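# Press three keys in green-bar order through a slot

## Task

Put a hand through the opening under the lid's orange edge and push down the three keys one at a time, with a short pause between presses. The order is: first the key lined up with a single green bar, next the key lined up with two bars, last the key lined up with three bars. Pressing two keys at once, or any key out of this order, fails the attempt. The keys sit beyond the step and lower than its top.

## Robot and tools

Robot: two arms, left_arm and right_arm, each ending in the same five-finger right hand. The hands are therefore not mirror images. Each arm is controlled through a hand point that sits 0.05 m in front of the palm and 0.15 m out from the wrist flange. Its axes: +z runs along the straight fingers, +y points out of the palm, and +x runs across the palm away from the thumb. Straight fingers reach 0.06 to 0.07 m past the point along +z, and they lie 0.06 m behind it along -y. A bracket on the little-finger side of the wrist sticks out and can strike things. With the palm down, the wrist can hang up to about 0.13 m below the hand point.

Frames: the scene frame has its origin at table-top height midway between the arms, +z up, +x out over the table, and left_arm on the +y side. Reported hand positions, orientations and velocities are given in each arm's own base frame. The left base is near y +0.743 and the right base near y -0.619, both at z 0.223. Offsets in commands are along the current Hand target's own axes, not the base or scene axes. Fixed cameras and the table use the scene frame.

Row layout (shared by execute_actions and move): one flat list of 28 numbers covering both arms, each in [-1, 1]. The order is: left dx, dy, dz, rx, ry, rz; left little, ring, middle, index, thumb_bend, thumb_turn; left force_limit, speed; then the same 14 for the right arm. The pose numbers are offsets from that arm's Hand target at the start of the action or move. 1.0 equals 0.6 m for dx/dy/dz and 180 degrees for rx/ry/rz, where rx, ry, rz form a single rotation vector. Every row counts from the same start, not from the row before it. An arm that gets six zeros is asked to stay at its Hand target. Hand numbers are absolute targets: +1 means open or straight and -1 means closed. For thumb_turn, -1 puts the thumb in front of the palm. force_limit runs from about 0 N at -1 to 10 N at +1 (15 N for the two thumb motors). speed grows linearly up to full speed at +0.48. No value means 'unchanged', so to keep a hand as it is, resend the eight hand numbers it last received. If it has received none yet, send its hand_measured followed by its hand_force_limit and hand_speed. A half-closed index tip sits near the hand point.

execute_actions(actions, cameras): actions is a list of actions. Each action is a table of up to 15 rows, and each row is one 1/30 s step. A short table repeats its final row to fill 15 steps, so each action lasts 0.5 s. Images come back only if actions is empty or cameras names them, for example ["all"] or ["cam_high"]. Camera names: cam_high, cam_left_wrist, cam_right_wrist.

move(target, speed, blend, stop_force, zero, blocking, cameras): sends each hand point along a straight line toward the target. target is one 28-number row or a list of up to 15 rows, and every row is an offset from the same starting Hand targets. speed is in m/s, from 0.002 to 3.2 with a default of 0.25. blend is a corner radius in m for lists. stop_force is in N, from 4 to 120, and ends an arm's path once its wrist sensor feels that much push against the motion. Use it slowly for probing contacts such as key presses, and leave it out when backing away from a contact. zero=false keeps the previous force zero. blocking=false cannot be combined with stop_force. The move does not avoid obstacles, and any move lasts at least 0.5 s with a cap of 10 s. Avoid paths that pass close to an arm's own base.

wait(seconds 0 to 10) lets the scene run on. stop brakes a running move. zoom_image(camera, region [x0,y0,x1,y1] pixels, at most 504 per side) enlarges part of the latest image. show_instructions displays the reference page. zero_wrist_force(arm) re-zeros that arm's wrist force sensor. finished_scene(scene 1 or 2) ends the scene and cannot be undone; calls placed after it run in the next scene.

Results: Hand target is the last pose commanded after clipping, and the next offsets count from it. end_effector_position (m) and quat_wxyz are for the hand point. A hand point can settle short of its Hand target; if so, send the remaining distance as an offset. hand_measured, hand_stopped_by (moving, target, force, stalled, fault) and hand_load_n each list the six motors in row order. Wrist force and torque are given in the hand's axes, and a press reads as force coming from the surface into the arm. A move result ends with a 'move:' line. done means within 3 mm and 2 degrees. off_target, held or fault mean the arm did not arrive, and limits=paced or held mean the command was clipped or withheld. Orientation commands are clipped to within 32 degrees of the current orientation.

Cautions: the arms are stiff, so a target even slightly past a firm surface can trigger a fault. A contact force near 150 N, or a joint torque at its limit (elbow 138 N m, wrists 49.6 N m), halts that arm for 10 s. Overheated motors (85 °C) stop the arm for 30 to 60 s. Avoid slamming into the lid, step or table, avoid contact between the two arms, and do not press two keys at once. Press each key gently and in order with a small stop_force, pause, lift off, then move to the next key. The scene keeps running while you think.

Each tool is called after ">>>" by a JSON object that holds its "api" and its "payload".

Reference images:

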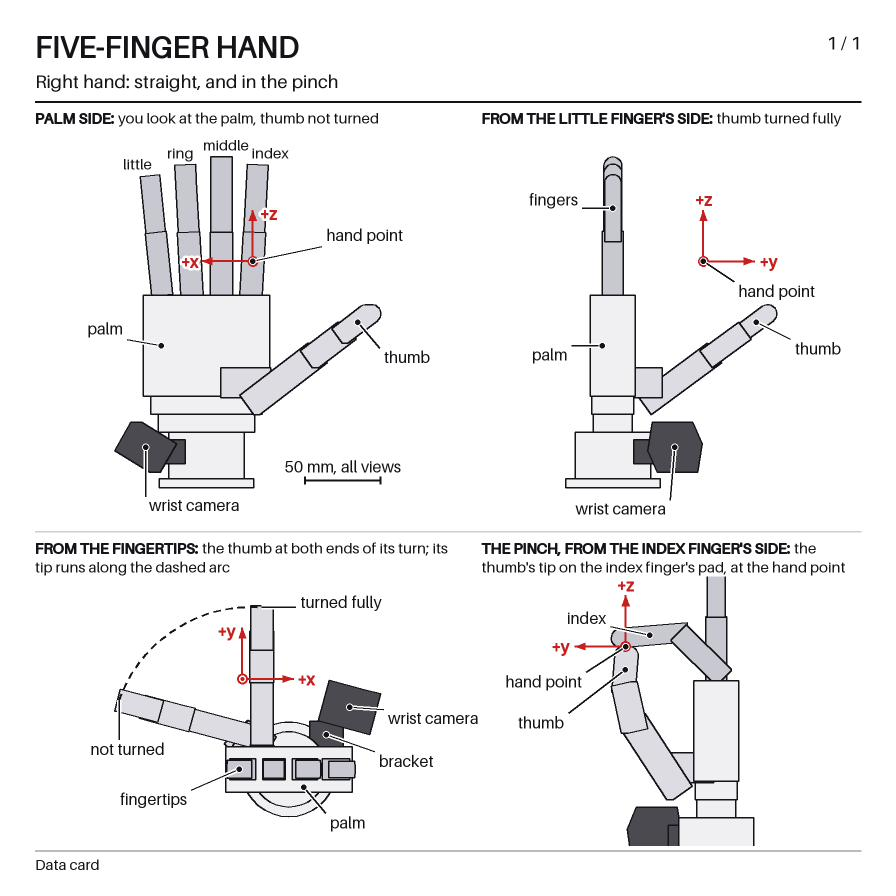

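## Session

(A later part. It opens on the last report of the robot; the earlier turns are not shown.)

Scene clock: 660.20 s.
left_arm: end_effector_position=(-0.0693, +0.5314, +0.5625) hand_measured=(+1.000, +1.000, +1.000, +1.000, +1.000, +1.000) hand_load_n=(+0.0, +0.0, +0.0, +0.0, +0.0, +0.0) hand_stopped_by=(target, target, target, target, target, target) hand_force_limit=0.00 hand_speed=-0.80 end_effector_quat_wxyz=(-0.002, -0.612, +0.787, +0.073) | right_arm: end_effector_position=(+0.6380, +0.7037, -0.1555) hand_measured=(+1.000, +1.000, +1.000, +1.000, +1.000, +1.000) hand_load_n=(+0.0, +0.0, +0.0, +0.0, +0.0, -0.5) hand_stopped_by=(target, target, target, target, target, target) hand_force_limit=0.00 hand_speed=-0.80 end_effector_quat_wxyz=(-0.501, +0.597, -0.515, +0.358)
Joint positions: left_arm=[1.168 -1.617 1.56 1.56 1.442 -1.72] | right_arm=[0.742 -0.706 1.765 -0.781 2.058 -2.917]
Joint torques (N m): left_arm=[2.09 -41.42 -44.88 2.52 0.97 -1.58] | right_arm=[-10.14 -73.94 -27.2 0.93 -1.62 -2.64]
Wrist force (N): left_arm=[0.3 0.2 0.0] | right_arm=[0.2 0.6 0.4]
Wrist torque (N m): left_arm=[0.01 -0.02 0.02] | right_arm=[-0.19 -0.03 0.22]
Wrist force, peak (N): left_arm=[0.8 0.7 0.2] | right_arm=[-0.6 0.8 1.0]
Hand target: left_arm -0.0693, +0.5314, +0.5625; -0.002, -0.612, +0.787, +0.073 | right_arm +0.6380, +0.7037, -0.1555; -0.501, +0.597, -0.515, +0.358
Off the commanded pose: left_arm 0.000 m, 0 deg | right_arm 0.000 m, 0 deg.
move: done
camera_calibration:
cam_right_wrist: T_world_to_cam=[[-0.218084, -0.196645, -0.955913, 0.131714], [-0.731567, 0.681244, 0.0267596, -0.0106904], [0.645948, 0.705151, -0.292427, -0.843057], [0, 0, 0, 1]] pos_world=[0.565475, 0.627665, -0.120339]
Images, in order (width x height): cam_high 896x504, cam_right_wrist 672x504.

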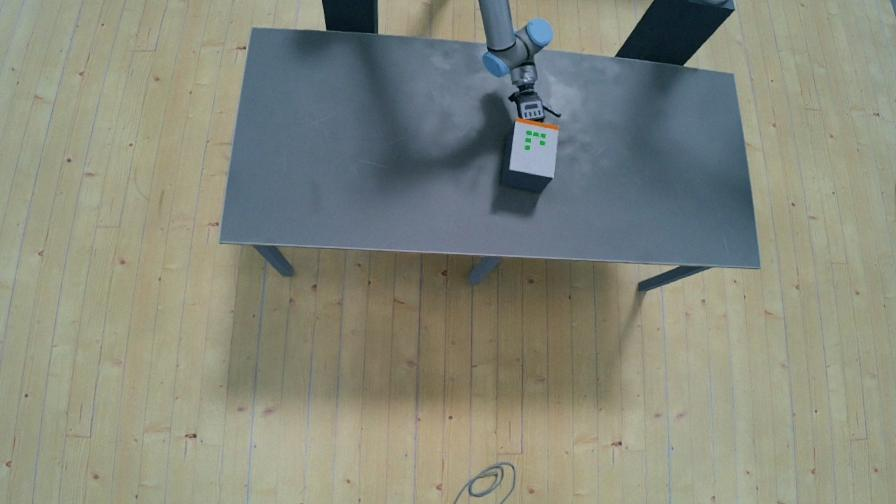

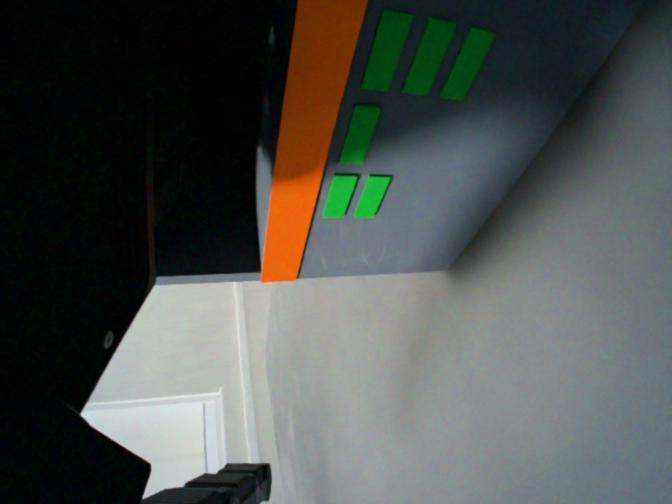

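>>> {"api": "move", "payload": {"target": [[0,0,0,0,0,0,1,1,1,1,1,1,0,-0.8,0.0257,0,0.0705,0,0,0,1,1,1,1,1,1,0,-0.8]], "speed": 0.04, "stop_force": 5, "cameras": ["cam_high","cam_right_wrist"]}}

>>> {"api": "zoom_image", "payload": {"camera": "cam_high", "region": [510, 80, 570, 160]}}

>>> {"api": "zoom_image", "payload": {"camera": "cam_right_wrist", "region": [140, 0, 400, 330]}}

Scene clock: 674.20 s.
left_arm: end_effector_position=(-0.0693, +0.5314, +0.5625) hand_measured=(+1.000, +1.000, +1.000, +1.000, +1.000, +1.000) hand_load_n=(+0.0, +0.0, +0.0, +0.0, +0.0, +0.0) hand_stopped_by=(target, target, target, target, target, target) hand_force_limit=0.00 hand_speed=-0.80 end_effector_quat_wxyz=(-0.002, -0.612, +0.787, +0.073) | right_arm: end_effector_position=(+0.6750, +0.6991, -0.1655) hand_measured=(+1.000, +1.000, +1.000, +1.000, +1.000, +1.000) hand_load_n=(+0.0, -0.5, +0.0, +0.0, +0.0, +0.0) hand_stopped_by=(target, target, target, target, target, target) hand_force_limit=0.00 hand_speed=-0.80 end_effector_quat_wxyz=(-0.501, +0.597, -0.515, +0.358)
Joint positions: left_arm=[1.168 -1.617 1.56 1.56 1.442 -1.72] | right_arm=[0.703 -0.678 1.723 -0.773 2.021 -2.929]
Joint torques (N m): left_arm=[3.99 -42.18 -44.43 2.44 0.34 -1.72] | right_arm=[11.12 -106.6 -9.84 -1.92 3.37 4.02]
Wrist force (N): left_arm=[0.4 0.3 -0.6] | right_arm=[-7.5 1.7 2.9]
Wrist torque (N m): left_arm=[0.06 -0.01 0.03] | right_arm=[-0.32 0.33 -0.33]
Wrist force, peak (N): left_arm=[1.0 0.3 -0.3] | right_arm=[-21.2 2.7 -5.6]
Hand target: left_arm -0.0693, +0.5314, +0.5625; -0.002, -0.612, +0.787, +0.073 | right_arm +0.6750, +0.6991, -0.1655; -0.501, +0.597, -0.515, +0.358 (not the last commanded pose)
Off the commanded pose: left_arm 0.000 m, 0 deg | right_arm 0.006 m, 0 deg.
move: contact (right_arm)
camera_calibration:
cam_right_wrist: T_world_to_cam=[[-0.218084, -0.196645, -0.955913, 0.129319], [-0.731567, 0.681244, 0.0267596, 0.0197789], [0.645948, 0.705151, -0.292427, -0.866637], [0, 0, 0, 1]] pos_world=[0.602475, 0.623065, -0.130339]
Images, in order (width x height): cam_high 896x504, cam_right_wrist 672x504.

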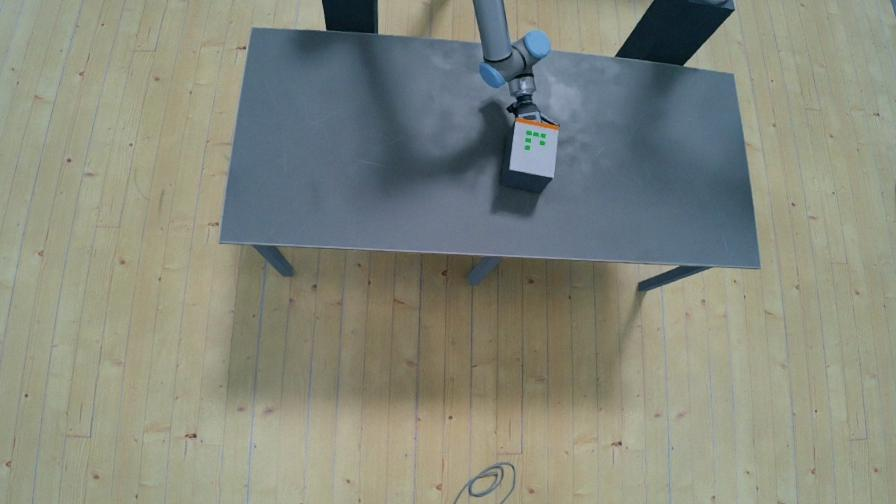

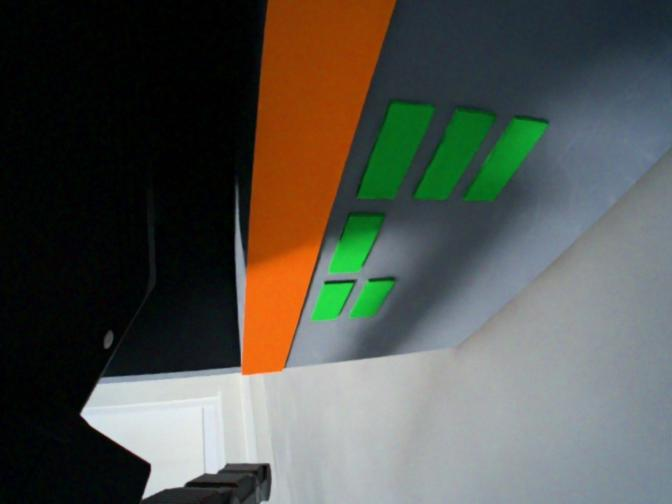

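Scaled by 6.300 from the camera's 896x504 image, which has a finer 1280x720 frame.

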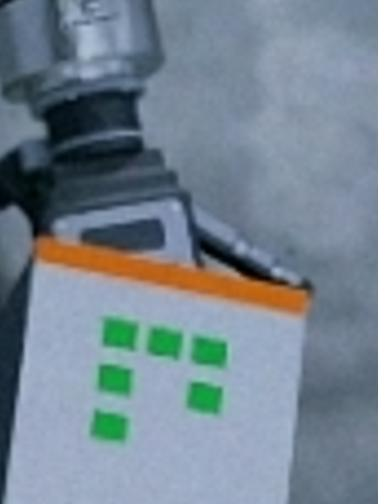

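Scaled by 1.527 from the camera's 672x504 image, which has a finer 960x720 frame.

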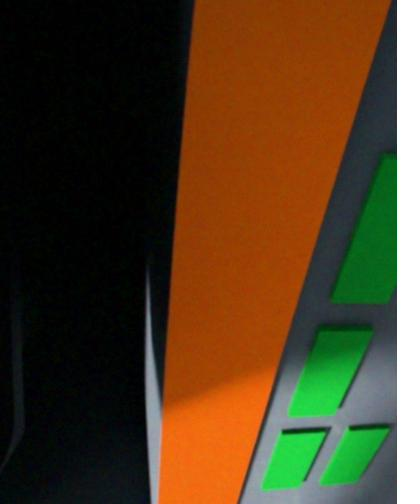

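>>> {"api": "move", "payload": {"target": [[0,0,0,0,0,0,1,1,1,1,1,1,0,-0.8,-0.0713,0,-0.1958,0,0,0,1,1,1,1,1,1,0,-0.8],[0,0,0,0,0,0,1,1,1,1,1,1,0,-0.8,-0.0838,0.0035,-0.1905,0,0.0389,0,1,1,1,1,1,1,0,-0.8]], "speed": 0.12, "cameras": ["cam_high","cam_right_wrist"]}}

>>> {"api": "zoom_image", "payload": {"camera": "cam_high", "region": [510, 80, 570, 160]}}

Scene clock: 729.40 s.
left_arm: end_effector_position=(-0.0693, +0.5314, +0.5625) hand_measured=(+1.000, +1.000, +1.000, +1.000, +1.000, +1.000) hand_load_n=(+0.0, +0.0, +0.0, +0.0, +0.0, +0.0) hand_stopped_by=(target, target, target, target, target, target) hand_force_limit=0.00 hand_speed=-0.80 end_effector_quat_wxyz=(-0.002, -0.612, +0.787, +0.073) | right_arm: end_effector_position=(+0.5560, +0.7219, -0.1353) hand_measured=(+1.000, +1.000, +1.000, +1.000, +1.000, +1.000) hand_load_n=(+0.0, +0.0, -0.5, +0.0, +0.0, -0.5) hand_stopped_by=(target, target, target, target, target, target) hand_force_limit=0.00 hand_speed=-0.80 end_effector_quat_wxyz=(-0.468, +0.574, -0.544, +0.393)
Joint positions: left_arm=[1.168 -1.617 1.56 1.56 1.442 -1.72] | right_arm=[0.882 -0.731 1.757 -0.679 2.309 -2.842]
Joint torques (N m): left_arm=[3.28 -42.28 -45.96 2.51 0.96 -1.68] | right_arm=[14.8 -75.21 -28.77 1.71 1.43 3.56]
Wrist force (N): left_arm=[0.4 0.3 0.1] | right_arm=[0.4 0.6 0.3]
Wrist torque (N m): left_arm=[0.03 -0.03 0.03] | right_arm=[-0.21 -0.06 0.09]
Wrist force, peak (N): left_arm=[0.6 0.9 -0.2] | right_arm=[-8.4 2.5 3.4]
Hand target: left_arm -0.0693, +0.5314, +0.5625; -0.002, -0.612, +0.787, +0.073 | right_arm +0.5560, +0.7219, -0.1353; -0.468, +0.574, -0.545, +0.394
Off the commanded pose: left_arm 0.000 m, 0 deg | right_arm 0.000 m, 0 deg.
move: done
camera_calibration:
cam_right_wrist: T_world_to_cam=[[-0.245105, -0.199145, -0.948823, 0.154481], [-0.646338, 0.763021, 0.00681753, -0.192699], [0.722614, 0.614931, -0.315735, -0.777655], [0, 0, 0, 1]] pos_world=[0.47526, 0.656002, -0.097644]
Images, in order (width x height): cam_high 896x504, cam_right_wrist 672x504.

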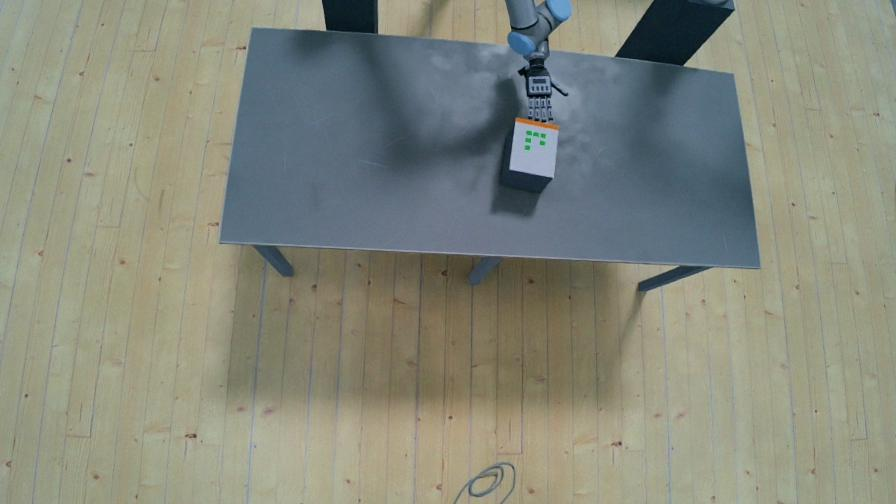

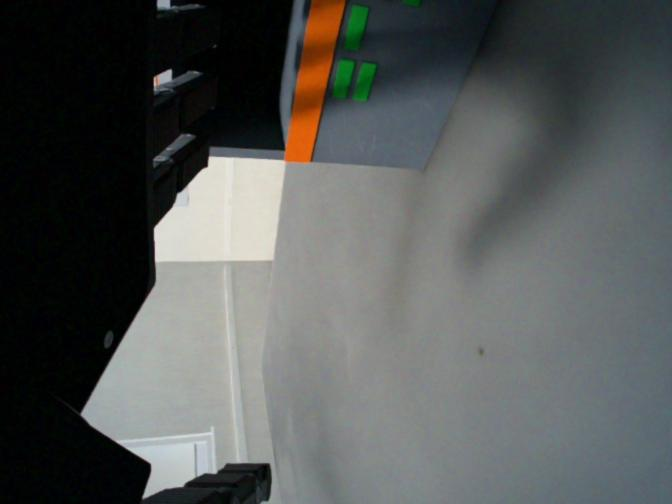

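Scaled by 6.300 from the camera's 896x504 image, which has a finer 1280x720 frame.

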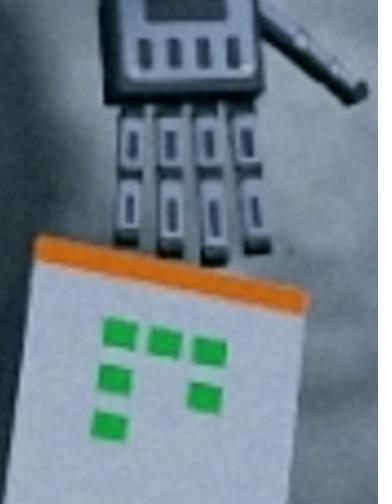

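>>> {"api": "move", "payload": {"target": [[0,0,0,0,0,0,1,1,1,1,1,1,0,-0.8,0.0525,0,0.2274,0,0,0,1,1,1,1,1,1,0,-0.8]], "speed": 0.05, "stop_force": 5, "cameras": ["cam_high","cam_right_wrist"]}}

>>> {"api": "zoom_image", "payload": {"camera": "cam_high", "region": [510, 80, 570, 160]}}

>>> {"api": "zoom_image", "payload": {"camera": "cam_right_wrist", "region": [120, 100, 420, 420]}}

Scene clock: 744.30 s.
left_arm: end_effector_position=(-0.0693, +0.5314, +0.5625) hand_measured=(+1.000, +1.000, +1.000, +1.000, +1.000, +1.000) hand_load_n=(-0.5, +0.0, +0.0, +0.0, +0.0, +0.0) hand_stopped_by=(target, target, target, target, target, target) hand_force_limit=0.00 hand_speed=-0.80 end_effector_quat_wxyz=(-0.002, -0.612, +0.787, +0.073) | right_arm: end_effector_position=(+0.6903, +0.7055, -0.1715) hand_measured=(+1.000, +1.000, +1.000, +1.000, +1.000, +1.000) hand_load_n=(+0.0, +0.0, +0.0, +0.0, +0.0, +0.0) hand_stopped_by=(target, target, target, target, target, target) hand_force_limit=0.00 hand_speed=-0.80 end_effector_quat_wxyz=(-0.468, +0.574, -0.545, +0.394)
Joint positions: left_arm=[1.168 -1.617 1.56 1.56 1.442 -1.72] | right_arm=[0.736 -0.638 1.633 -0.685 2.171 -2.902]
Joint torques (N m): left_arm=[2.39 -43.19 -44.29 2.01 0.85 -1.45] | right_arm=[-13.41 -81.59 -28.76 1.07 -1.62 -2.28]
Wrist force (N): left_arm=[0.0 0.2 -0.1] | right_arm=[0.3 0.4 -0.2]
Wrist torque (N m): left_arm=[0.03 0.03 0.01] | right_arm=[-0.17 -0.02 0.23]
Wrist force, peak (N): left_arm=[0.4 0.4 -0.9] | right_arm=[0.3 0.9 -0.4]
Hand target: left_arm -0.0693, +0.5314, +0.5625; -0.002, -0.612, +0.787, +0.073 | right_arm +0.6903, +0.7055, -0.1715; -0.468, +0.574, -0.545, +0.394
Off the commanded pose: left_arm 0.000 m, 0 deg | right_arm 0.000 m, 0 deg.
move: done
camera_calibration:
cam_right_wrist: T_world_to_cam=[[-0.245172, -0.199086, -0.948818, 0.14986], [-0.646159, 0.763172, 0.00683301, -0.0934037], [0.722751, 0.614763, -0.31575, -0.87592], [0, 0, 0, 1]] pos_world=[0.60946, 0.639601, -0.133744]
Images, in order (width x height): cam_high 896x504, cam_right_wrist 672x504.

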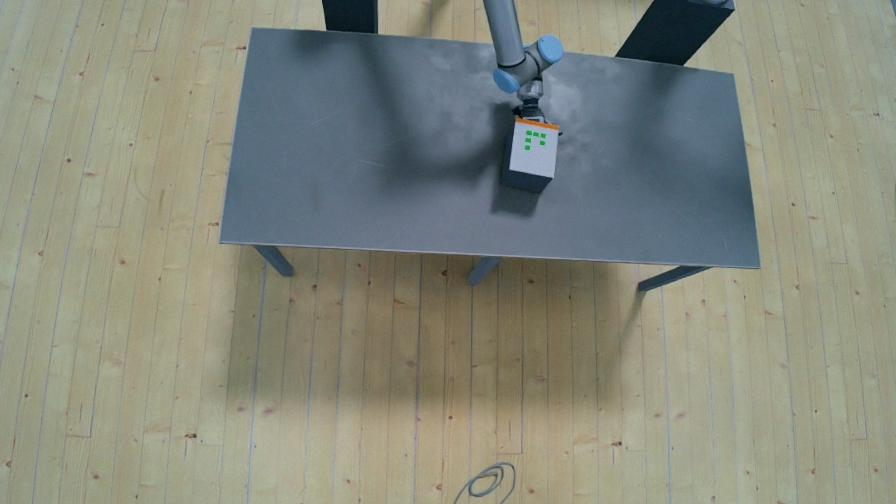

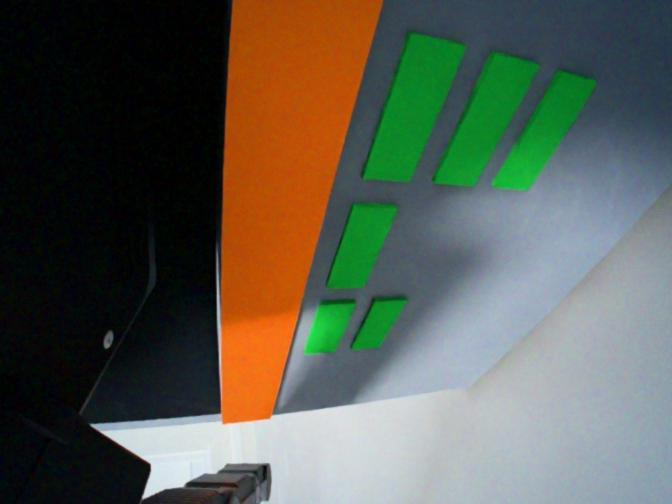

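Scaled by 6.300 from the camera's 896x504 image, which has a finer 1280x720 frame.

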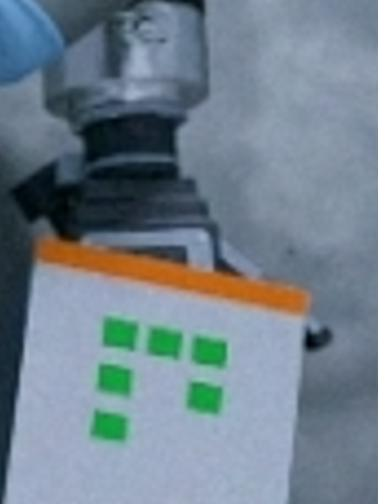

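Scaled by 1.575 from the camera's 672x504 image, which has a finer 960x720 frame.

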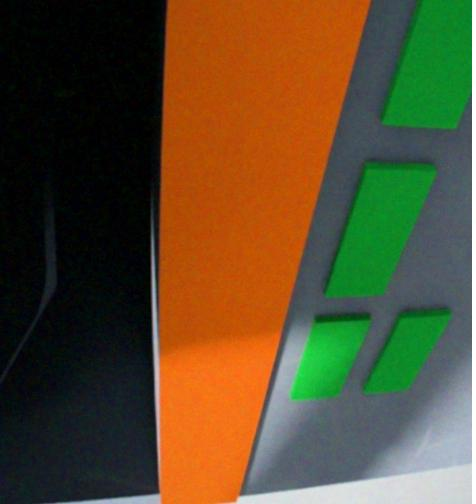

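>>> {"api": "move", "payload": {"target": [[0,0,0,0,0,0,1,1,1,1,1,1,0,-0.8,0,0,0,0,0,0,1,0.5,1,1,1,1,-0.4,-0.85]]}}

Scene clock: 759.63 s.
left_arm: end_effector_position=(-0.0693, +0.5314, +0.5625) hand_measured=(+1.000, +1.000, +1.000, +1.000, +1.000, +1.000) hand_load_n=(+0.0, +0.0, +0.0, +0.0, +0.0, +0.0) hand_stopped_by=(target, target, target, target, target, target) hand_force_limit=0.00 hand_speed=-0.80 end_effector_quat_wxyz=(-0.002, -0.612, +0.787, +0.073) | right_arm: end_effector_position=(+0.6903, +0.7055, -0.1715) hand_measured=(+1.000, +0.738, +1.000, +1.000, +1.000, +1.000) hand_load_n=(+0.0, +3.0, +0.0, +0.0, +0.0, -0.5) hand_stopped_by=(target, force, target, target, target, target) hand_force_limit=-0.40 hand_speed=-0.85 end_effector_quat_wxyz=(-0.468, +0.574, -0.545, +0.394)
Joint positions: left_arm=[1.168 -1.617 1.56 1.56 1.442 -1.72] | right_arm=[0.736 -0.638 1.633 -0.685 2.171 -2.902]
Joint torques (N m): left_arm=[2.55 -43.01 -45.1 2.24 1.37 -1.6] | right_arm=[-10.46 -81.5 -26.55 0.84 -1.61 -2.64]
Wrist force (N): left_arm=[0.3 0.2 -0.3] | right_arm=[0.2 -1.1 0.4]
Wrist torque (N m): left_arm=[0.03 -0.01 0.03] | right_arm=[-0.02 -0.01 0.13]
Wrist force, peak (N): left_arm=[0.4 0.7 -0.7] | right_arm=[0.2 -2.2 0.0]
Hand target: left_arm -0.0693, +0.5314, +0.5625; -0.002, -0.612, +0.787, +0.073 | right_arm +0.6903, +0.7055, -0.1715; -0.468, +0.574, -0.545, +0.394
Off the commanded pose: left_arm 0.000 m, 0 deg | right_arm 0.000 m, 0 deg.
move: done

>>> {"api": "move", "payload": {"target": [[0,0,0,0,0,0,1,1,1,1,1,1,0,-0.8,0,0,0,0,0,0,1,0.45,1,1,1,1,0.2,-0.85]], "cameras": ["cam_right_wrist"]}}

Scene clock: 764.40 s.
left_arm: end_effector_position=(-0.0693, +0.5314, +0.5625) hand_measured=(+1.000, +1.000, +1.000, +1.000, +1.000, +1.000) hand_load_n=(+0.0, +0.0, +0.0, +0.0, +0.0, +0.0) hand_stopped_by=(target, target, target, target, target, target) hand_force_limit=0.00 hand_speed=-0.80 end_effector_quat_wxyz=(-0.002, -0.612, +0.787, +0.073) | right_arm: end_effector_position=(+0.6903, +0.7055, -0.1715) hand_measured=(+1.000, +0.562, +1.000, +1.000, +1.000, +1.000) hand_load_n=(+0.0, +11.5, +0.0, +0.0, +0.0, -0.5) hand_stopped_by=(target, force, target, target, target, target) hand_force_limit=0.20 hand_speed=-0.85 end_effector_quat_wxyz=(-0.468, +0.574, -0.545, +0.394)
Joint positions: left_arm=[1.168 -1.617 1.56 1.56 1.442 -1.72] | right_arm=[0.736 -0.638 1.633 -0.685 2.171 -2.902]
Joint torques (N m): left_arm=[3.19 -42.51 -46.19 2.3 0.78 -1.43] | right_arm=[-7.19 -84.06 -16.74 0.08 -1.15 -2.3]
Wrist force (N): left_arm=[0.1 -0.1 0.0] | right_arm=[-0.1 -8.5 -0.3]
Wrist torque (N m): left_arm=[-0.03 0.02 0.00] | right_arm=[0.29 0.09 -0.24]
Wrist force, peak (N): left_arm=[0.8 0.4 0.1] | right_arm=[0.4 -9.3 -0.2]
Hand target: left_arm -0.0693, +0.5314, +0.5625; -0.002, -0.612, +0.787, +0.073 | right_arm +0.6903, +0.7055, -0.1715; -0.468, +0.574, -0.545, +0.394
Off the commanded pose: left_arm 0.000 m, 0 deg | right_arm 0.000 m, 0 deg.
move: done
camera_calibration:
cam_right_wrist: T_world_to_cam=[[-0.245172, -0.199086, -0.948818, 0.14986], [-0.646159, 0.763172, 0.00683301, -0.0934037], [0.722751, 0.614763, -0.31575, -0.87592], [0, 0, 0, 1]] pos_world=[0.60946, 0.639601, -0.133744]
Images, in order (width x height): cam_right_wrist 672x504.

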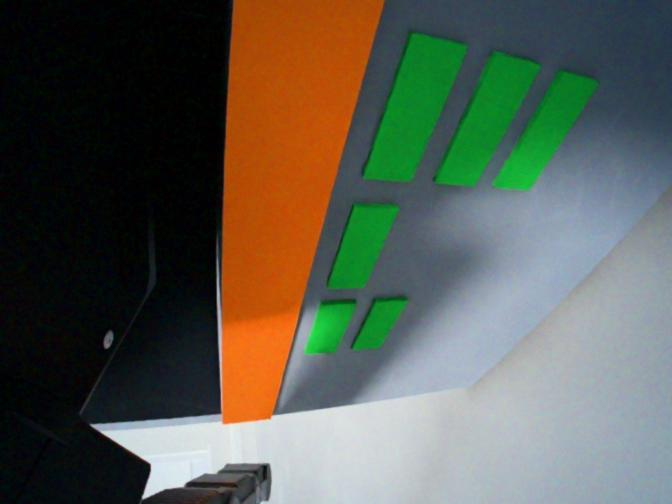

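>>> {"api": "move", "payload": {"target": [[0,0,0,0,0,0,1,1,1,1,1,1,0,-0.8,0,0,0,0,0,0,1,1,1,1,1,1,0.2,-0.7]]}}

>>> {"api": "wait", "payload": {"seconds": 0.5}}

>>> {"api": "move", "payload": {"target": [[0,0,0,0,0,0,1,1,1,1,1,1,0,-0.8,0,0,0,0,0,0,1,1,0.45,1,1,1,0.1,-0.88]]}}

Scene clock: 779.73 s.
left_arm: end_effector_position=(-0.0693, +0.5314, +0.5625) hand_measured=(+1.000, +1.000, +1.000, +1.000, +1.000, +1.000) hand_load_n=(+0.0, +0.0, +0.0, +0.0, +0.0, +0.0) hand_stopped_by=(target, target, target, target, target, target) hand_force_limit=0.00 hand_speed=-0.80 end_effector_quat_wxyz=(-0.002, -0.612, +0.787, +0.073) | right_arm: end_effector_position=(+0.6903, +0.7055, -0.1715) hand_measured=(+1.000, +1.000, +1.000, +1.000, +1.000, +1.000) hand_load_n=(+0.0, +0.0, +0.0, +0.0, +0.0, +0.0) hand_stopped_by=(target, target, target, target, target, target) hand_force_limit=0.20 hand_speed=-0.70 end_effector_quat_wxyz=(-0.468, +0.574, -0.545, +0.394)
Joint positions: left_arm=[1.168 -1.617 1.56 1.56 1.442 -1.72] | right_arm=[0.736 -0.638 1.633 -0.685 2.171 -2.902]
Joint torques (N m): left_arm=[2.77 -43.96 -45.43 2.46 0.79 -1.51] | right_arm=[-0.61 -84.24 -16.23 -0.22 -1.07 2.53]
Wrist force (N): left_arm=[-0.1 0.2 -0.1] | right_arm=[-0.4 0.6 0.6]
Wrist torque (N m): left_arm=[0.02 0.05 0.00] | right_arm=[-0.20 0.05 0.19]
Wrist force, peak (N): left_arm=[0.6 0.3 0.7] | right_arm=[0.1 -9.4 -0.3]
Hand target: left_arm -0.0693, +0.5314, +0.5625; -0.002, -0.612, +0.787, +0.073 | right_arm +0.6903, +0.7055, -0.1715; -0.468, +0.574, -0.545, +0.394
Off the commanded pose: left_arm 0.000 m, 0 deg | right_arm 0.000 m, 0 deg.
move: done

Scene clock: 780.23 s.
left_arm: end_effector_position=(-0.0693, +0.5314, +0.5625) hand_measured=(+1.000, +1.000, +1.000, +1.000, +1.000, +1.000) hand_load_n=(+0.0, +0.0, +0.0, +0.0, +0.0, +0.0) hand_stopped_by=(target, target, target, target, target, target) hand_force_limit=0.00 hand_speed=-0.80 end_effector_quat_wxyz=(-0.002, -0.612, +0.787, +0.073) | right_arm: end_effector_position=(+0.6903, +0.7055, -0.1715) hand_measured=(+1.000, +1.000, +1.000, +1.000, +1.000, +1.000) hand_load_n=(+0.0, +0.0, -0.5, +0.0, +0.0, -0.5) hand_stopped_by=(target, target, target, target, target, target) hand_force_limit=0.20 hand_speed=-0.70 end_effector_quat_wxyz=(-0.468, +0.574, -0.545, +0.394)
Joint positions: left_arm=[1.168 -1.617 1.56 1.56 1.442 -1.72] | right_arm=[0.736 -0.638 1.633 -0.685 2.171 -2.902]
Joint torques (N m): left_arm=[2.91 -43.87 -46.07 2.35 0.96 -1.3] | right_arm=[1.18 -82.26 -16.25 -0.32 -1.08 2.34]
Wrist force (N): left_arm=[-0.2 0.4 -0.3] | right_arm=[0.2 0.3 0.1]
Wrist torque (N m): left_arm=[0.06 0.06 0.00] | right_arm=[-0.21 -0.01 0.21]
Wrist force, peak (N): left_arm=[-0.3 0.2 -0.6] | right_arm=[0.0 0.7 0.5]
Hand target: left_arm -0.0693, +0.5314, +0.5625; -0.002, -0.612, +0.787, +0.073 | right_arm +0.6903, +0.7055, -0.1715; -0.468, +0.574, -0.545, +0.394
Off the commanded pose: left_arm 0.000 m, 0 deg | right_arm 0.000 m, 0 deg.
wait: 0.50 s; at rest by 0.17 s

Scene clock: 781.70 s.
left_arm: end_effector_position=(-0.0693, +0.5314, +0.5625) hand_measured=(+1.000, +1.000, +1.000, +1.000, +1.000, +1.000) hand_load_n=(+0.0, +0.0, +0.0, +0.0, +0.0, +0.0) hand_stopped_by=(target, target, target, target, target, target) hand_force_limit=0.00 hand_speed=-0.80 end_effector_quat_wxyz=(-0.002, -0.612, +0.787, +0.073) | right_arm: end_effector_position=(+0.6903, +0.7055, -0.1715) hand_measured=(+1.000, +1.000, +0.602, +1.000, +1.000, +1.000) hand_load_n=(-0.5, +0.0, +8.5, +0.0, +0.0, -0.5) hand_stopped_by=(target, target, force, target, target, target) hand_force_limit=0.10 hand_speed=-0.88 end_effector_quat_wxyz=(-0.468, +0.574, -0.545, +0.394)
Joint positions: left_arm=[1.168 -1.617 1.56 1.56 1.442 -1.72] | right_arm=[0.736 -0.638 1.633 -0.685 2.171 -2.902]
Joint torques (N m): left_arm=[3.64 -42.91 -44.12 2.34 0.89 -1.75] | right_arm=[2.66 -83.15 -16.91 0.07 -0.97 2.52]
Wrist force (N): left_arm=[0.0 0.3 -0.2] | right_arm=[0.2 -8.5 0.2]
Wrist torque (N m): left_arm=[0.04 0.03 0.01] | right_arm=[0.28 0.01 -0.02]
Wrist force, peak (N): left_arm=[0.9 0.1 -0.2] | right_arm=[0.1 -9.4 0.3]
Hand target: left_arm -0.0693, +0.5314, +0.5625; -0.002, -0.612, +0.787, +0.073 | right_arm +0.6903, +0.7055, -0.1715; -0.468, +0.574, -0.545, +0.394
Off the commanded pose: left_arm 0.000 m, 0 deg | right_arm 0.000 m, 0 deg.
move: done

>>> {"api": "move", "payload": {"target": [[0,0,0,0,0,0,1,1,1,1,1,1,0,-0.8,0,0,0,0,0,0,1,1,1,1,1,1,0.1,-0.7]]}}

>>> {"api": "wait", "payload": {"seconds": 0.5}}

>>> {"api": "move", "payload": {"target": [[0,0,0,0,0,0,1,1,1,1,1,1,0,-0.8,0,0,0,0,0,0,0.45,1,1,1,1,1,0.1,-0.88]]}}

Scene clock: 787.53 s.
left_arm: end_effector_position=(-0.0693, +0.5314, +0.5625) hand_measured=(+1.000, +1.000, +1.000, +1.000, +1.000, +1.000) hand_load_n=(+0.0, +0.0, +0.0, +0.0, -0.5, +0.0) hand_stopped_by=(target, target, target, target, target, target) hand_force_limit=0.00 hand_speed=-0.80 end_effector_quat_wxyz=(-0.002, -0.612, +0.787, +0.073) | right_arm: end_effector_position=(+0.6903, +0.7055, -0.1715) hand_measured=(+1.000, +1.000, +1.000, +1.000, +1.000, +1.000) hand_load_n=(+0.0, +0.0, +0.0, +0.0, +0.0, +0.0) hand_stopped_by=(target, target, target, target, target, target) hand_force_limit=0.10 hand_speed=-0.70 end_effector_quat_wxyz=(-0.468, +0.574, -0.545, +0.394)
Joint positions: left_arm=[1.168 -1.617 1.56 1.56 1.442 -1.72] | right_arm=[0.736 -0.638 1.633 -0.685 2.171 -2.902]
Joint torques (N m): left_arm=[3.42 -45.57 -44.84 2.17 0.64 -1.47] | right_arm=[5.22 -82.3 -16.55 -0.97 -0.76 2.2]
Wrist force (N): left_arm=[0.3 0.1 0.5] | right_arm=[0.0 0.8 0.0]
Wrist torque (N m): left_arm=[-0.03 -0.04 0.02] | right_arm=[-0.12 0.02 0.22]
Wrist force, peak (N): left_arm=[1.1 0.3 0.0] | right_arm=[0.1 -8.8 0.3]
Hand target: left_arm -0.0693, +0.5314, +0.5625; -0.002, -0.612, +0.787, +0.073 | right_arm +0.6903, +0.7055, -0.1715; -0.468, +0.574, -0.545, +0.394
Off the commanded pose: left_arm 0.000 m, 0 deg | right_arm 0.000 m, 0 deg.
move: done

Scene clock: 788.03 s.
left_arm: end_effector_position=(-0.0693, +0.5314, +0.5625) hand_measured=(+1.000, +1.000, +1.000, +1.000, +1.000, +1.000) hand_load_n=(+0.0, +0.0, +0.0, +0.0, +0.0, +0.0) hand_stopped_by=(target, target, target, target, target, target) hand_force_limit=0.00 hand_speed=-0.80 end_effector_quat_wxyz=(-0.002, -0.612, +0.787, +0.073) | right_arm: end_effector_position=(+0.6903, +0.7055, -0.1715) hand_measured=(+1.000, +1.000, +1.000, +1.000, +1.000, +1.000) hand_load_n=(+0.0, +0.0, +0.0, +0.0, +0.0, -0.5) hand_stopped_by=(target, target, target, target, target, target) hand_force_limit=0.10 hand_speed=-0.70 end_effector_quat_wxyz=(-0.468, +0.574, -0.545, +0.394)
Joint positions: left_arm=[1.168 -1.617 1.56 1.56 1.442 -1.72] | right_arm=[0.736 -0.638 1.633 -0.685 2.171 -2.902]
Joint torques (N m): left_arm=[4.3 -43.13 -44.86 2.33 0.98 -1.7] | right_arm=[4.64 -85.03 -16.28 -1.06 -1.01 2.13]
Wrist force (N): left_arm=[0.3 0.4 -0.3] | right_arm=[0.1 0.5 -0.1]
Wrist torque (N m): left_arm=[0.07 -0.01 0.03] | right_arm=[-0.16 0.01 0.21]
Wrist force, peak (N): left_arm=[0.4 0.6 0.4] | right_arm=[0.9 0.6 0.0]
Hand target: left_arm -0.0693, +0.5314, +0.5625; -0.002, -0.612, +0.787, +0.073 | right_arm +0.6903, +0.7055, -0.1715; -0.468, +0.574, -0.545, +0.394
Off the commanded pose: left_arm 0.000 m, 0 deg | right_arm 0.000 m, 0 deg.
wait: 0.50 s; at rest by 0.17 s

Scene clock: 789.93 s.
left_arm: end_effector_position=(-0.0693, +0.5314, +0.5625) hand_measured=(+1.000, +1.000, +1.000, +1.000, +1.000, +1.000) hand_load_n=(+0.0, +0.0, +0.0, +0.0, +0.0, +0.0) hand_stopped_by=(target, target, target, target, target, target) hand_force_limit=0.00 hand_speed=-0.80 end_effector_quat_wxyz=(-0.002, -0.612, +0.787, +0.073) | right_arm: end_effector_position=(+0.6903, +0.7055, -0.1715) hand_measured=(+0.450, +1.000, +1.000, +1.000, +1.000, +1.000) hand_load_n=(+0.0, +0.0, -0.5, +0.0, +0.0, +0.0) hand_stopped_by=(target, target, target, target, target, target) hand_force_limit=0.10 hand_speed=-0.88 end_effector_quat_wxyz=(-0.468, +0.574, -0.545, +0.394)
Joint positions: left_arm=[1.168 -1.617 1.56 1.56 1.442 -1.72] | right_arm=[0.736 -0.638 1.633 -0.685 2.171 -2.902]
Joint torques (N m): left_arm=[2.55 -44.46 -44.74 2.27 0.82 -1.75] | right_arm=[6.81 -83.05 -16.69 -1.37 -0.51 2]
Wrist force (N): left_arm=[-0.3 0.3 0.0] | right_arm=[0.1 0.1 -0.9]
Wrist torque (N m): left_arm=[0.02 0.08 -0.01] | right_arm=[-0.09 0.01 0.19]
Wrist force, peak (N): left_arm=[0.7 0.4 0.1] | right_arm=[0.0 -2.3 0.7]
Hand target: left_arm -0.0693, +0.5314, +0.5625; -0.002, -0.612, +0.787, +0.073 | right_arm +0.6903, +0.7055, -0.1715; -0.468, +0.574, -0.545, +0.394
Off the commanded pose: left_arm 0.000 m, 0 deg | right_arm 0.000 m, 0 deg.
move: done

>>> {"api": "move", "payload": {"target": [[0,0,0,0,0,0,1,1,1,1,1,1,0,-0.8,0,0,0,0,0,0,1,1,1,1,1,1,0.1,-0.8]], "cameras": ["cam_right_wrist"]}}

>>> {"api": "zoom_image", "payload": {"camera": "cam_right_wrist", "region": [80, 100, 240, 430]}}

Scene clock: 885.97 s.
left_arm: end_effector_position=(-0.0693, +0.5314, +0.5625) hand_measured=(+1.000, +1.000, +1.000, +1.000, +1.000, +1.000) hand_load_n=(+0.0, +0.0, +0.0, +0.0, +0.0, +0.0) hand_stopped_by=(target, target, target, target, target, target) hand_force_limit=0.00 hand_speed=-0.80 end_effector_quat_wxyz=(-0.002, -0.612, +0.787, +0.073) | right_arm: end_effector_position=(+0.6903, +0.7055, -0.1715) hand_measured=(+1.000, +1.000, +1.000, +1.000, +1.000, +1.000) hand_load_n=(+0.0, +0.0, +0.0, +0.0, +0.0, +0.0) hand_stopped_by=(target, target, target, target, target, target) hand_force_limit=0.10 hand_speed=-0.80 end_effector_quat_wxyz=(-0.468, +0.574, -0.545, +0.394)
Joint positions: left_arm=[1.168 -1.617 1.56 1.56 1.442 -1.72] | right_arm=[0.736 -0.638 1.633 -0.685 2.171 -2.902]
Joint torques (N m): left_arm=[4.62 -42.47 -45.99 2.4 0.83 -1.41] | right_arm=[11.51 -84.85 -16.35 0.38 0.48 -2.58]
Wrist force (N): left_arm=[-0.1 0.4 -0.3] | right_arm=[0.2 0.7 0.1]
Wrist torque (N m): left_arm=[0.07 0.06 0.01] | right_arm=[-0.15 -0.02 0.23]
Wrist force, peak (N): left_arm=[0.7 0.9 -0.1] | right_arm=[-0.4 0.0 -2.4]
Hand target: left_arm -0.0693, +0.5314, +0.5625; -0.002, -0.612, +0.787, +0.073 | right_arm +0.6903, +0.7055, -0.1715; -0.468, +0.574, -0.545, +0.394
Off the commanded pose: left_arm 0.000 m, 0 deg | right_arm 0.000 m, 0 deg.
move: done
camera_calibration:
cam_right_wrist: T_world_to_cam=[[-0.245172, -0.199086, -0.948818, 0.14986], [-0.646159, 0.763172, 0.00683301, -0.0934037], [0.722751, 0.614763, -0.31575, -0.87592], [0, 0, 0, 1]] pos_world=[0.60946, 0.639601, -0.133744]
Images, in order (width x height): cam_right_wrist 672x504.

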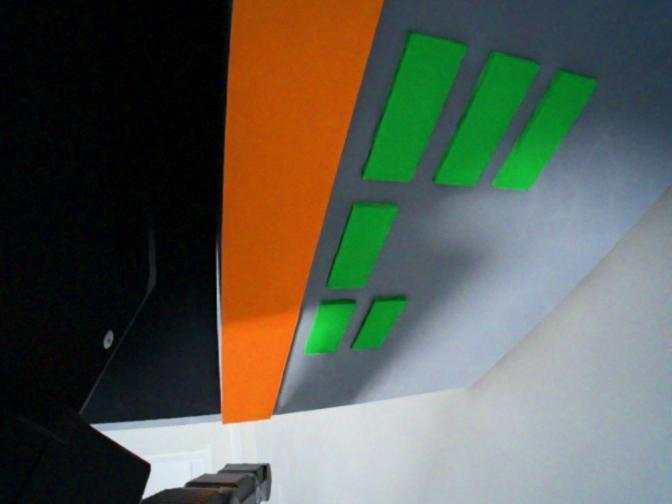

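Scaled by 1.527 from the camera's 672x504 image, which has a finer 960x720 frame.

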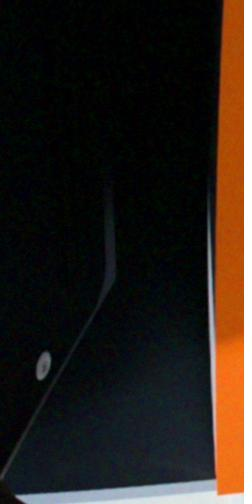

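>>> {"api": "move", "payload": {"target": [[0,0,0,0,0,0,1,1,1,1,1,1,0,-0.8,0,0,0,0,0,0,1,0.62,1,1,1,1,-0.84,-0.94]]}}

Scene clock: 891.00 s.
left_arm: end_effector_position=(-0.0693, +0.5314, +0.5625) hand_measured=(+1.000, +1.000, +1.000, +1.000, +1.000, +1.000) hand_load_n=(+0.0, +0.0, +0.5, +0.0, +0.0, +0.0) hand_stopped_by=(target, target, target, target, target, target) hand_force_limit=0.00 hand_speed=-0.80 end_effector_quat_wxyz=(-0.002, -0.612, +0.787, +0.073) | right_arm: end_effector_position=(+0.6903, +0.7055, -0.1715) hand_measured=(+1.000, +0.620, +1.000, +1.000, +1.000, +1.000) hand_load_n=(+0.0, +0.0, +0.0, +0.0, +0.0, -0.5) hand_stopped_by=(target, target, target, target, target, target) hand_force_limit=-0.84 hand_speed=-0.94 end_effector_quat_wxyz=(-0.468, +0.574, -0.545, +0.394)
Joint positions: left_arm=[1.168 -1.617 1.56 1.56 1.442 -1.72] | right_arm=[0.736 -0.638 1.633 -0.685 2.171 -2.902]
Joint torques (N m): left_arm=[4.76 -45.16 -43.9 2.07 1.02 -1.49] | right_arm=[10.82 -86.53 -16.97 0.42 0.33 -2.4]
Wrist force (N): left_arm=[-0.2 0.5 -0.3] | right_arm=[0.0 0.8 0.1]
Wrist torque (N m): left_arm=[0.07 0.07 0.00] | right_arm=[-0.12 0.01 0.22]
Wrist force, peak (N): left_arm=[0.2 0.8 0.6] | right_arm=[0.3 1.5 0.0]
Hand target: left_arm -0.0693, +0.5314, +0.5625; -0.002, -0.612, +0.787, +0.073 | right_arm +0.6903, +0.7055, -0.1715; -0.468, +0.574, -0.545, +0.394
Off the commanded pose: left_arm 0.000 m, 0 deg | right_arm 0.000 m, 0 deg.
move: done

>>> {"api": "move", "payload": {"target": [[0,0,0,0,0,0,1,1,1,1,1,1,0,-0.8,0,0,0,0,0,0,1,1,0.65,1,1,1,-0.84,-0.94]]}}

Scene clock: 897.23 s.
left_arm: end_effector_position=(-0.0693, +0.5314, +0.5625) hand_measured=(+1.000, +1.000, +1.000, +1.000, +1.000, +1.000) hand_load_n=(+0.0, +0.0, +0.0, +0.0, +0.0, +0.0) hand_stopped_by=(target, target, target, target, target, target) hand_force_limit=0.00 hand_speed=-0.80 end_effector_quat_wxyz=(-0.002, -0.612, +0.787, +0.073) | right_arm: end_effector_position=(+0.6903, +0.7055, -0.1715) hand_measured=(+1.000, +1.000, +0.650, +1.000, +1.000, +1.000) hand_load_n=(+0.0, +0.0, +0.0, +0.0, +0.0, +0.0) hand_stopped_by=(target, target, target, target, target, target) hand_force_limit=-0.84 hand_speed=-0.94 end_effector_quat_wxyz=(-0.468, +0.574, -0.545, +0.394)
Joint positions: left_arm=[1.168 -1.617 1.56 1.56 1.442 -1.72] | right_arm=[0.736 -0.638 1.633 -0.685 2.171 -2.902]
Joint torques (N m): left_arm=[1.94 -43.43 -44.56 2.18 0.94 -1.2] | right_arm=[10.89 -86.17 -17.08 0.57 0.3 -2.26]
Wrist force (N): left_arm=[0.4 0.1 0.0] | right_arm=[0.4 0.6 0.0]
Wrist torque (N m): left_arm=[0.00 -0.03 0.03] | right_arm=[-0.16 -0.06 0.23]
Wrist force, peak (N): left_arm=[0.9 0.7 0.1] | right_arm=[0.5 1.1 0.1]
Hand target: left_arm -0.0693, +0.5314, +0.5625; -0.002, -0.612, +0.787, +0.073 | right_arm +0.6903, +0.7055, -0.1715; -0.468, +0.574, -0.545, +0.394
Off the commanded pose: left_arm 0.000 m, 0 deg | right_arm 0.000 m, 0 deg.
move: done

>>> {"api": "move", "payload": {"target": [[0,0,0,0,0,0,1,1,1,1,1,1,0,-0.8,0,0,0,0,0,0,0.6,1,1,1,1,1,-0.84,-0.94]]}}

Scene clock: 904.07 s.
left_arm: end_effector_position=(-0.0693, +0.5314, +0.5625) hand_measured=(+1.000, +1.000, +1.000, +1.000, +1.000, +1.000) hand_load_n=(+0.0, +0.0, +0.0, +0.0, +0.0, +0.0) hand_stopped_by=(target, target, target, target, target, target) hand_force_limit=0.00 hand_speed=-0.80 end_effector_quat_wxyz=(-0.002, -0.612, +0.787, +0.073) | right_arm: end_effector_position=(+0.6903, +0.7055, -0.1715) hand_measured=(+0.600, +1.000, +1.000, +1.000, +1.000, +1.000) hand_load_n=(+0.0, +0.0, +0.0, +0.0, +0.0, +0.0) hand_stopped_by=(target, target, target, target, target, target) hand_force_limit=-0.84 hand_speed=-0.94 end_effector_quat_wxyz=(-0.468, +0.574, -0.545, +0.394)
Joint positions: left_arm=[1.168 -1.617 1.56 1.56 1.442 -1.72] | right_arm=[0.736 -0.638 1.633 -0.685 2.171 -2.902]
Joint torques (N m): left_arm=[2.87 -43.76 -45.46 1.69 1.08 -1.17] | right_arm=[10.37 -88.4 -17.18 0.48 0.29 -2.51]
Wrist force (N): left_arm=[0.1 0.2 0.3] | right_arm=[-0.5 0.6 -0.1]
Wrist torque (N m): left_arm=[0.01 0.00 0.01] | right_arm=[-0.15 0.09 0.19]
Wrist force, peak (N): left_arm=[0.4 0.6 0.7] | right_arm=[-0.2 1.2 -0.5]
Hand target: left_arm -0.0693, +0.5314, +0.5625; -0.002, -0.612, +0.787, +0.073 | right_arm +0.6903, +0.7055, -0.1715; -0.468, +0.574, -0.545, +0.394
Off the commanded pose: left_arm 0.000 m, 0 deg | right_arm 0.000 m, 0 deg.
move: done

>>> {"api": "move", "payload": {"target": [[0,0,0,0,0,0,1,1,1,1,1,1,0,-0.8,0,0,0,0,0,0,0.45,1,1,1,1,1,-0.84,-0.94]]}}

Scene clock: 913.03 s.
left_arm: end_effector_position=(-0.0693, +0.5314, +0.5625) hand_measured=(+1.000, +1.000, +1.000, +1.000, +1.000, +1.000) hand_load_n=(+0.0, +0.0, +0.0, +0.0, +0.0, +0.0) hand_stopped_by=(target, target, target, target, target, target) hand_force_limit=0.00 hand_speed=-0.80 end_effector_quat_wxyz=(-0.002, -0.612, +0.787, +0.073) | right_arm: end_effector_position=(+0.6903, +0.7055, -0.1715) hand_measured=(+0.494, +1.000, +1.000, +1.000, +1.000, +1.000) hand_load_n=(+0.5, +0.0, +0.0, +0.0, +0.0, -0.5) hand_stopped_by=(force, target, target, target, target, target) hand_force_limit=-0.84 hand_speed=-0.94 end_effector_quat_wxyz=(-0.468, +0.574, -0.545, +0.394)
Joint positions: left_arm=[1.168 -1.617 1.56 1.56 1.442 -1.72] | right_arm=[0.736 -0.638 1.633 -0.685 2.171 -2.902]
Joint torques (N m): left_arm=[3.57 -44.15 -44.88 1.78 1.11 -1.33] | right_arm=[10.8 -86.02 -16.58 0.57 0.26 -2.22]
Wrist force (N): left_arm=[-0.1 0.0 -0.2] | right_arm=[0.2 -0.3 -0.1]
Wrist torque (N m): left_arm=[0.00 0.05 -0.01] | right_arm=[-0.12 -0.02 0.17]
Wrist force, peak (N): left_arm=[0.5 0.8 -0.1] | right_arm=[0.3 1.3 0.1]
Hand target: left_arm -0.0693, +0.5314, +0.5625; -0.002, -0.612, +0.787, +0.073 | right_arm +0.6903, +0.7055, -0.1715; -0.468, +0.574, -0.545, +0.394
Off the commanded pose: left_arm 0.000 m, 0 deg | right_arm 0.000 m, 0 deg.
move: done

>>> {"api": "move", "payload": {"target": [[0,0,0,0,0,0,1,1,1,1,1,1,0,-0.8,0,0,0,0,0,0,1,0.5,1,1,1,1,-0.84,-0.94]]}}

>>> {"api": "move", "payload": {"target": [[0,0,0,0,0,0,1,1,1,1,1,1,0,-0.8,0,0,0,0,0,0,1,1,0.5,1,1,1,-0.84,-0.94]]}}

Scene clock: 938.70 s.
left_arm: end_effector_position=(-0.0693, +0.5314, +0.5625) hand_measured=(+1.000, +1.000, +1.000, +1.000, +1.000, +1.000) hand_load_n=(+0.0, +0.0, +0.0, +0.0, +0.0, +0.0) hand_stopped_by=(target, target, target, target, target, target) hand_force_limit=0.00 hand_speed=-0.80 end_effector_quat_wxyz=(-0.002, -0.612, +0.787, +0.073) | right_arm: end_effector_position=(+0.6903, +0.7055, -0.1715) hand_measured=(+1.000, +0.578, +1.000, +1.000, +1.000, +1.000) hand_load_n=(+0.0, +2.0, +0.0, +0.0, +0.0, -0.5) hand_stopped_by=(target, force, target, target, target, target) hand_force_limit=-0.84 hand_speed=-0.94 end_effector_quat_wxyz=(-0.468, +0.574, -0.545, +0.394)
Joint positions: left_arm=[1.168 -1.617 1.56 1.56 1.442 -1.72] | right_arm=[0.736 -0.638 1.633 -0.685 2.171 -2.902]
Joint torques (N m): left_arm=[3.65 -44.6 -45.01 2.22 1.34 -0.86] | right_arm=[9.9 -88.58 -16.38 0.83 0.09 -1.94]
Wrist force (N): left_arm=[-0.1 0.1 0.3] | right_arm=[-0.6 -0.6 -0.2]
Wrist torque (N m): left_arm=[-0.02 0.04 -0.01] | right_arm=[-0.05 0.10 0.12]
Wrist force, peak (N): left_arm=[0.6 0.6 -0.6] | right_arm=[0.3 -1.0 -0.8]
Hand target: left_arm -0.0693, +0.5314, +0.5625; -0.002, -0.612, +0.787, +0.073 | right_arm +0.6903, +0.7055, -0.1715; -0.468, +0.574, -0.545, +0.394
Off the commanded pose: left_arm 0.000 m, 0 deg | right_arm 0.000 m, 0 deg.
move: done

Scene clock: 941.47 s.
left_arm: end_effector_position=(-0.0693, +0.5314, +0.5625) hand_measured=(+1.000, +1.000, +1.000, +1.000, +1.000, +1.000) hand_load_n=(+0.0, +0.5, +0.0, +0.0, -0.5, +0.0) hand_stopped_by=(target, target, target, target, target, target) hand_force_limit=0.00 hand_speed=-0.80 end_effector_quat_wxyz=(-0.002, -0.612, +0.787, +0.073) | right_arm: end_effector_position=(+0.6903, +0.7055, -0.1715) hand_measured=(+1.000, +1.000, +0.618, +1.000, +1.000, +1.000) hand_load_n=(+0.0, +0.0, +2.0, +0.0, +0.0, +0.0) hand_stopped_by=(target, target, force, target, target, target) hand_force_limit=-0.84 hand_speed=-0.94 end_effector_quat_wxyz=(-0.468, +0.574, -0.545, +0.394)
Joint positions: left_arm=[1.168 -1.617 1.56 1.56 1.442 -1.72] | right_arm=[0.736 -0.638 1.633 -0.685 2.171 -2.902]
Joint torques (N m): left_arm=[3.18 -42.97 -45.31 2.27 1.11 -0.6] | right_arm=[9.7 -88.49 -16.5 0.71 0.14 -1.83]
Wrist force (N): left_arm=[0.2 0.3 -0.3] | right_arm=[0.1 -0.7 0.3]
Wrist torque (N m): left_arm=[0.05 0.00 0.02] | right_arm=[-0.04 -0.02 0.19]
Wrist force, peak (N): left_arm=[0.8 0.5 -0.1] | right_arm=[0.1 -1.4 0.5]
Hand target: left_arm -0.0693, +0.5314, +0.5625; -0.002, -0.612, +0.787, +0.073 | right_arm +0.6903, +0.7055, -0.1715; -0.468, +0.574, -0.545, +0.394
Off the commanded pose: left_arm 0.000 m, 0 deg | right_arm 0.000 m, 0 deg.
move: done

>>> {"api": "move", "payload": {"target": [[0,0,0,0,0,0,1,1,1,1,1,1,0,-0.8,0,0,0,0,0,0,1,1,1,1,1,1,0.1,-0.7]]}}

>>> {"api": "move", "payload": {"target": [[0,0,0,0,0,0,1,1,1,1,1,1,0,-0.8,0.0036,-0.0043,0.0157,0,0,0,1,1,1,1,1,1,0.1,-0.7]], "speed": 0.03, "stop_force": 5}}

>>> {"api": "move", "payload": {"target": [[0,0,0,0,0,0,1,1,1,1,1,1,0,-0.8,0,0,0,0,0,0,0.55,1,1,1,1,1,-0.84,-0.94]]}}

Scene clock: 975.17 s.
left_arm: end_effector_position=(-0.0693, +0.5314, +0.5625) hand_measured=(+1.000, +1.000, +1.000, +1.000, +1.000, +1.000) hand_load_n=(+0.0, +0.0, +0.0, +0.0, +0.0, +0.0) hand_stopped_by=(target, target, target, target, target, target) hand_force_limit=0.00 hand_speed=-0.80 end_effector_quat_wxyz=(-0.002, -0.612, +0.787, +0.073) | right_arm: end_effector_position=(+0.6903, +0.7055, -0.1715) hand_measured=(+1.000, +1.000, +1.000, +1.000, +1.000, +1.000) hand_load_n=(+0.0, +0.0, -0.5, +0.0, +0.0, +0.0) hand_stopped_by=(target, target, target, target, target, target) hand_force_limit=0.10 hand_speed=-0.70 end_effector_quat_wxyz=(-0.468, +0.574, -0.545, +0.394)
Joint positions: left_arm=[1.168 -1.617 1.56 1.56 1.442 -1.72] | right_arm=[0.736 -0.638 1.633 -0.685 2.171 -2.902]
Joint torques (N m): left_arm=[3.09 -44.67 -45.2 1.76 1.74 -0.9] | right_arm=[7.62 -89.82 -15.02 0.15 -0.18 -1.37]
Wrist force (N): left_arm=[0.3 0.0 -0.2] | right_arm=[-0.2 0.5 0.2]
Wrist torque (N m): left_arm=[-0.01 0.00 0.01] | right_arm=[-0.18 0.03 0.20]
Wrist force, peak (N): left_arm=[1.1 0.3 -0.2] | right_arm=[-0.2 -1.7 0.2]
Hand target: left_arm -0.0693, +0.5314, +0.5625; -0.002, -0.612, +0.787, +0.073 | right_arm +0.6903, +0.7055, -0.1715; -0.468, +0.574, -0.545, +0.394
Off the commanded pose: left_arm 0.000 m, 0 deg | right_arm 0.000 m, 0 deg.
move: done

Scene clock: 976.63 s.
left_arm: end_effector_position=(-0.0693, +0.5314, +0.5625) hand_measured=(+1.000, +1.000, +1.000, +1.000, +1.000, +1.000) hand_load_n=(-0.5, +0.0, +0.0, +0.0, +0.0, +0.0) hand_stopped_by=(target, target, target, target, target, target) hand_force_limit=0.00 hand_speed=-0.80 end_effector_quat_wxyz=(-0.002, -0.612, +0.787, +0.073) | right_arm: end_effector_position=(+0.7002, +0.7043, -0.1715) hand_measured=(+1.000, +1.000, +1.000, +1.000, +1.000, +1.000) hand_load_n=(+0.0, +0.0, +0.0, +0.0, +0.0, +0.0) hand_stopped_by=(target, target, target, target, target, target) hand_force_limit=0.10 hand_speed=-0.70 end_effector_quat_wxyz=(-0.468, +0.574, -0.545, +0.394)
Joint positions: left_arm=[1.168 -1.617 1.56 1.56 1.442 -1.72] | right_arm=[0.726 -0.634 1.622 -0.681 2.161 -2.906]
Joint torques (N m): left_arm=[4.22 -44.81 -44.87 1.87 1.48 -0.83] | right_arm=[-11.72 -82.47 -29.6 1.25 -1.46 -2.47]
Wrist force (N): left_arm=[0.2 0.2 0.0] | right_arm=[0.0 1.0 -0.1]
Wrist torque (N m): left_arm=[0.02 0.00 0.02] | right_arm=[-0.10 0.01 0.23]
Wrist force, peak (N): left_arm=[0.8 0.4 0.1] | right_arm=[0.3 1.0 -0.2]
Hand target: left_arm -0.0693, +0.5314, +0.5625; -0.002, -0.612, +0.787, +0.073 | right_arm +0.7002, +0.7043, -0.1715; -0.468, +0.574, -0.545, +0.394
Off the commanded pose: left_arm 0.000 m, 0 deg | right_arm 0.000 m, 0 deg.
move: done

Scene clock: 979.53 s.
left_arm: end_effector_position=(-0.0693, +0.5314, +0.5625) hand_measured=(+1.000, +1.000, +1.000, +1.000, +1.000, +1.000) hand_load_n=(+0.0, +0.0, +0.0, +0.0, +0.0, +0.0) hand_stopped_by=(target, target, target, target, target, target) hand_force_limit=0.00 hand_speed=-0.80 end_effector_quat_wxyz=(-0.002, -0.612, +0.787, +0.073) | right_arm: end_effector_position=(+0.7002, +0.7043, -0.1715) hand_measured=(+0.550, +1.000, +1.000, +1.000, +1.000, +1.000) hand_load_n=(+0.0, +0.0, +0.0, +0.0, +0.0, +0.0) hand_stopped_by=(target, target, target, target, target, target) hand_force_limit=-0.84 hand_speed=-0.94 end_effector_quat_wxyz=(-0.468, +0.574, -0.545, +0.394)
Joint positions: left_arm=[1.168 -1.617 1.56 1.56 1.442 -1.72] | right_arm=[0.726 -0.634 1.622 -0.681 2.161 -2.906]
Joint torques (N m): left_arm=[2.94 -43.87 -44.84 2.04 1.37 -0.93] | right_arm=[-12.16 -81.01 -29.64 1.12 -1.52 -2.6]
Wrist force (N): left_arm=[0.0 0.1 -0.3] | right_arm=[0.0 0.7 0.1]
Wrist torque (N m): left_arm=[0.01 0.04 0.00] | right_arm=[-0.15 0.00 0.22]
Wrist force, peak (N): left_arm=[0.2 0.8 -0.1] | right_arm=[-0.2 1.1 -0.3]
Hand target: left_arm -0.0693, +0.5314, +0.5625; -0.002, -0.612, +0.787, +0.073 | right_arm +0.7002, +0.7043, -0.1715; -0.468, +0.574, -0.545, +0.394
Off the commanded pose: left_arm 0.000 m, 0 deg | right_arm 0.000 m, 0 deg.
move: done

>>> {"api": "move", "payload": {"target": [[0,0,0,0,0,0,1,1,1,1,1,1,0,-0.8,0,0,0,0,0,0,0.4,1,1,1,1,1,-0.3,-0.94]]}}

Scene clock: 983.90 s.
left_arm: end_effector_position=(-0.0693, +0.5314, +0.5625) hand_measured=(+1.000, +1.000, +1.000, +1.000, +1.000, +1.000) hand_load_n=(+0.0, +0.0, +0.0, +0.0, +0.0, +0.0) hand_stopped_by=(target, target, target, target, target, target) hand_force_limit=0.00 hand_speed=-0.80 end_effector_quat_wxyz=(-0.002, -0.612, +0.787, +0.073) | right_arm: end_effector_position=(+0.7002, +0.7043, -0.1715) hand_measured=(+0.484, +1.000, +1.000, +1.000, +1.000, +1.000) hand_load_n=(+4.5, +0.0, +0.0, -0.5, +0.0, -0.5) hand_stopped_by=(force, target, target, target, target, target) hand_force_limit=-0.30 hand_speed=-0.94 end_effector_quat_wxyz=(-0.468, +0.574, -0.545, +0.394)
Joint positions: left_arm=[1.168 -1.617 1.56 1.56 1.442 -1.72] | right_arm=[0.726 -0.634 1.622 -0.681 2.161 -2.906]
Joint torques (N m): left_arm=[3.42 -42.92 -44.35 1.91 1.54 -0.52] | right_arm=[-10.64 -80.5 -26.1 1.07 -1.5 -2.58]
Wrist force (N): left_arm=[0.2 0.5 -0.2] | right_arm=[0.0 -3.1 -0.2]
Wrist torque (N m): left_arm=[0.08 0.02 0.02] | right_arm=[-0.01 0.03 -0.05]
Wrist force, peak (N): left_arm=[0.7 0.7 0.2] | right_arm=[0.0 -3.3 0.2]
Hand target: left_arm -0.0693, +0.5314, +0.5625; -0.002, -0.612, +0.787, +0.073 | right_arm +0.7002, +0.7043, -0.1715; -0.468, +0.574, -0.545, +0.394
Off the commanded pose: left_arm 0.000 m, 0 deg | right_arm 0.000 m, 0 deg.
move: done


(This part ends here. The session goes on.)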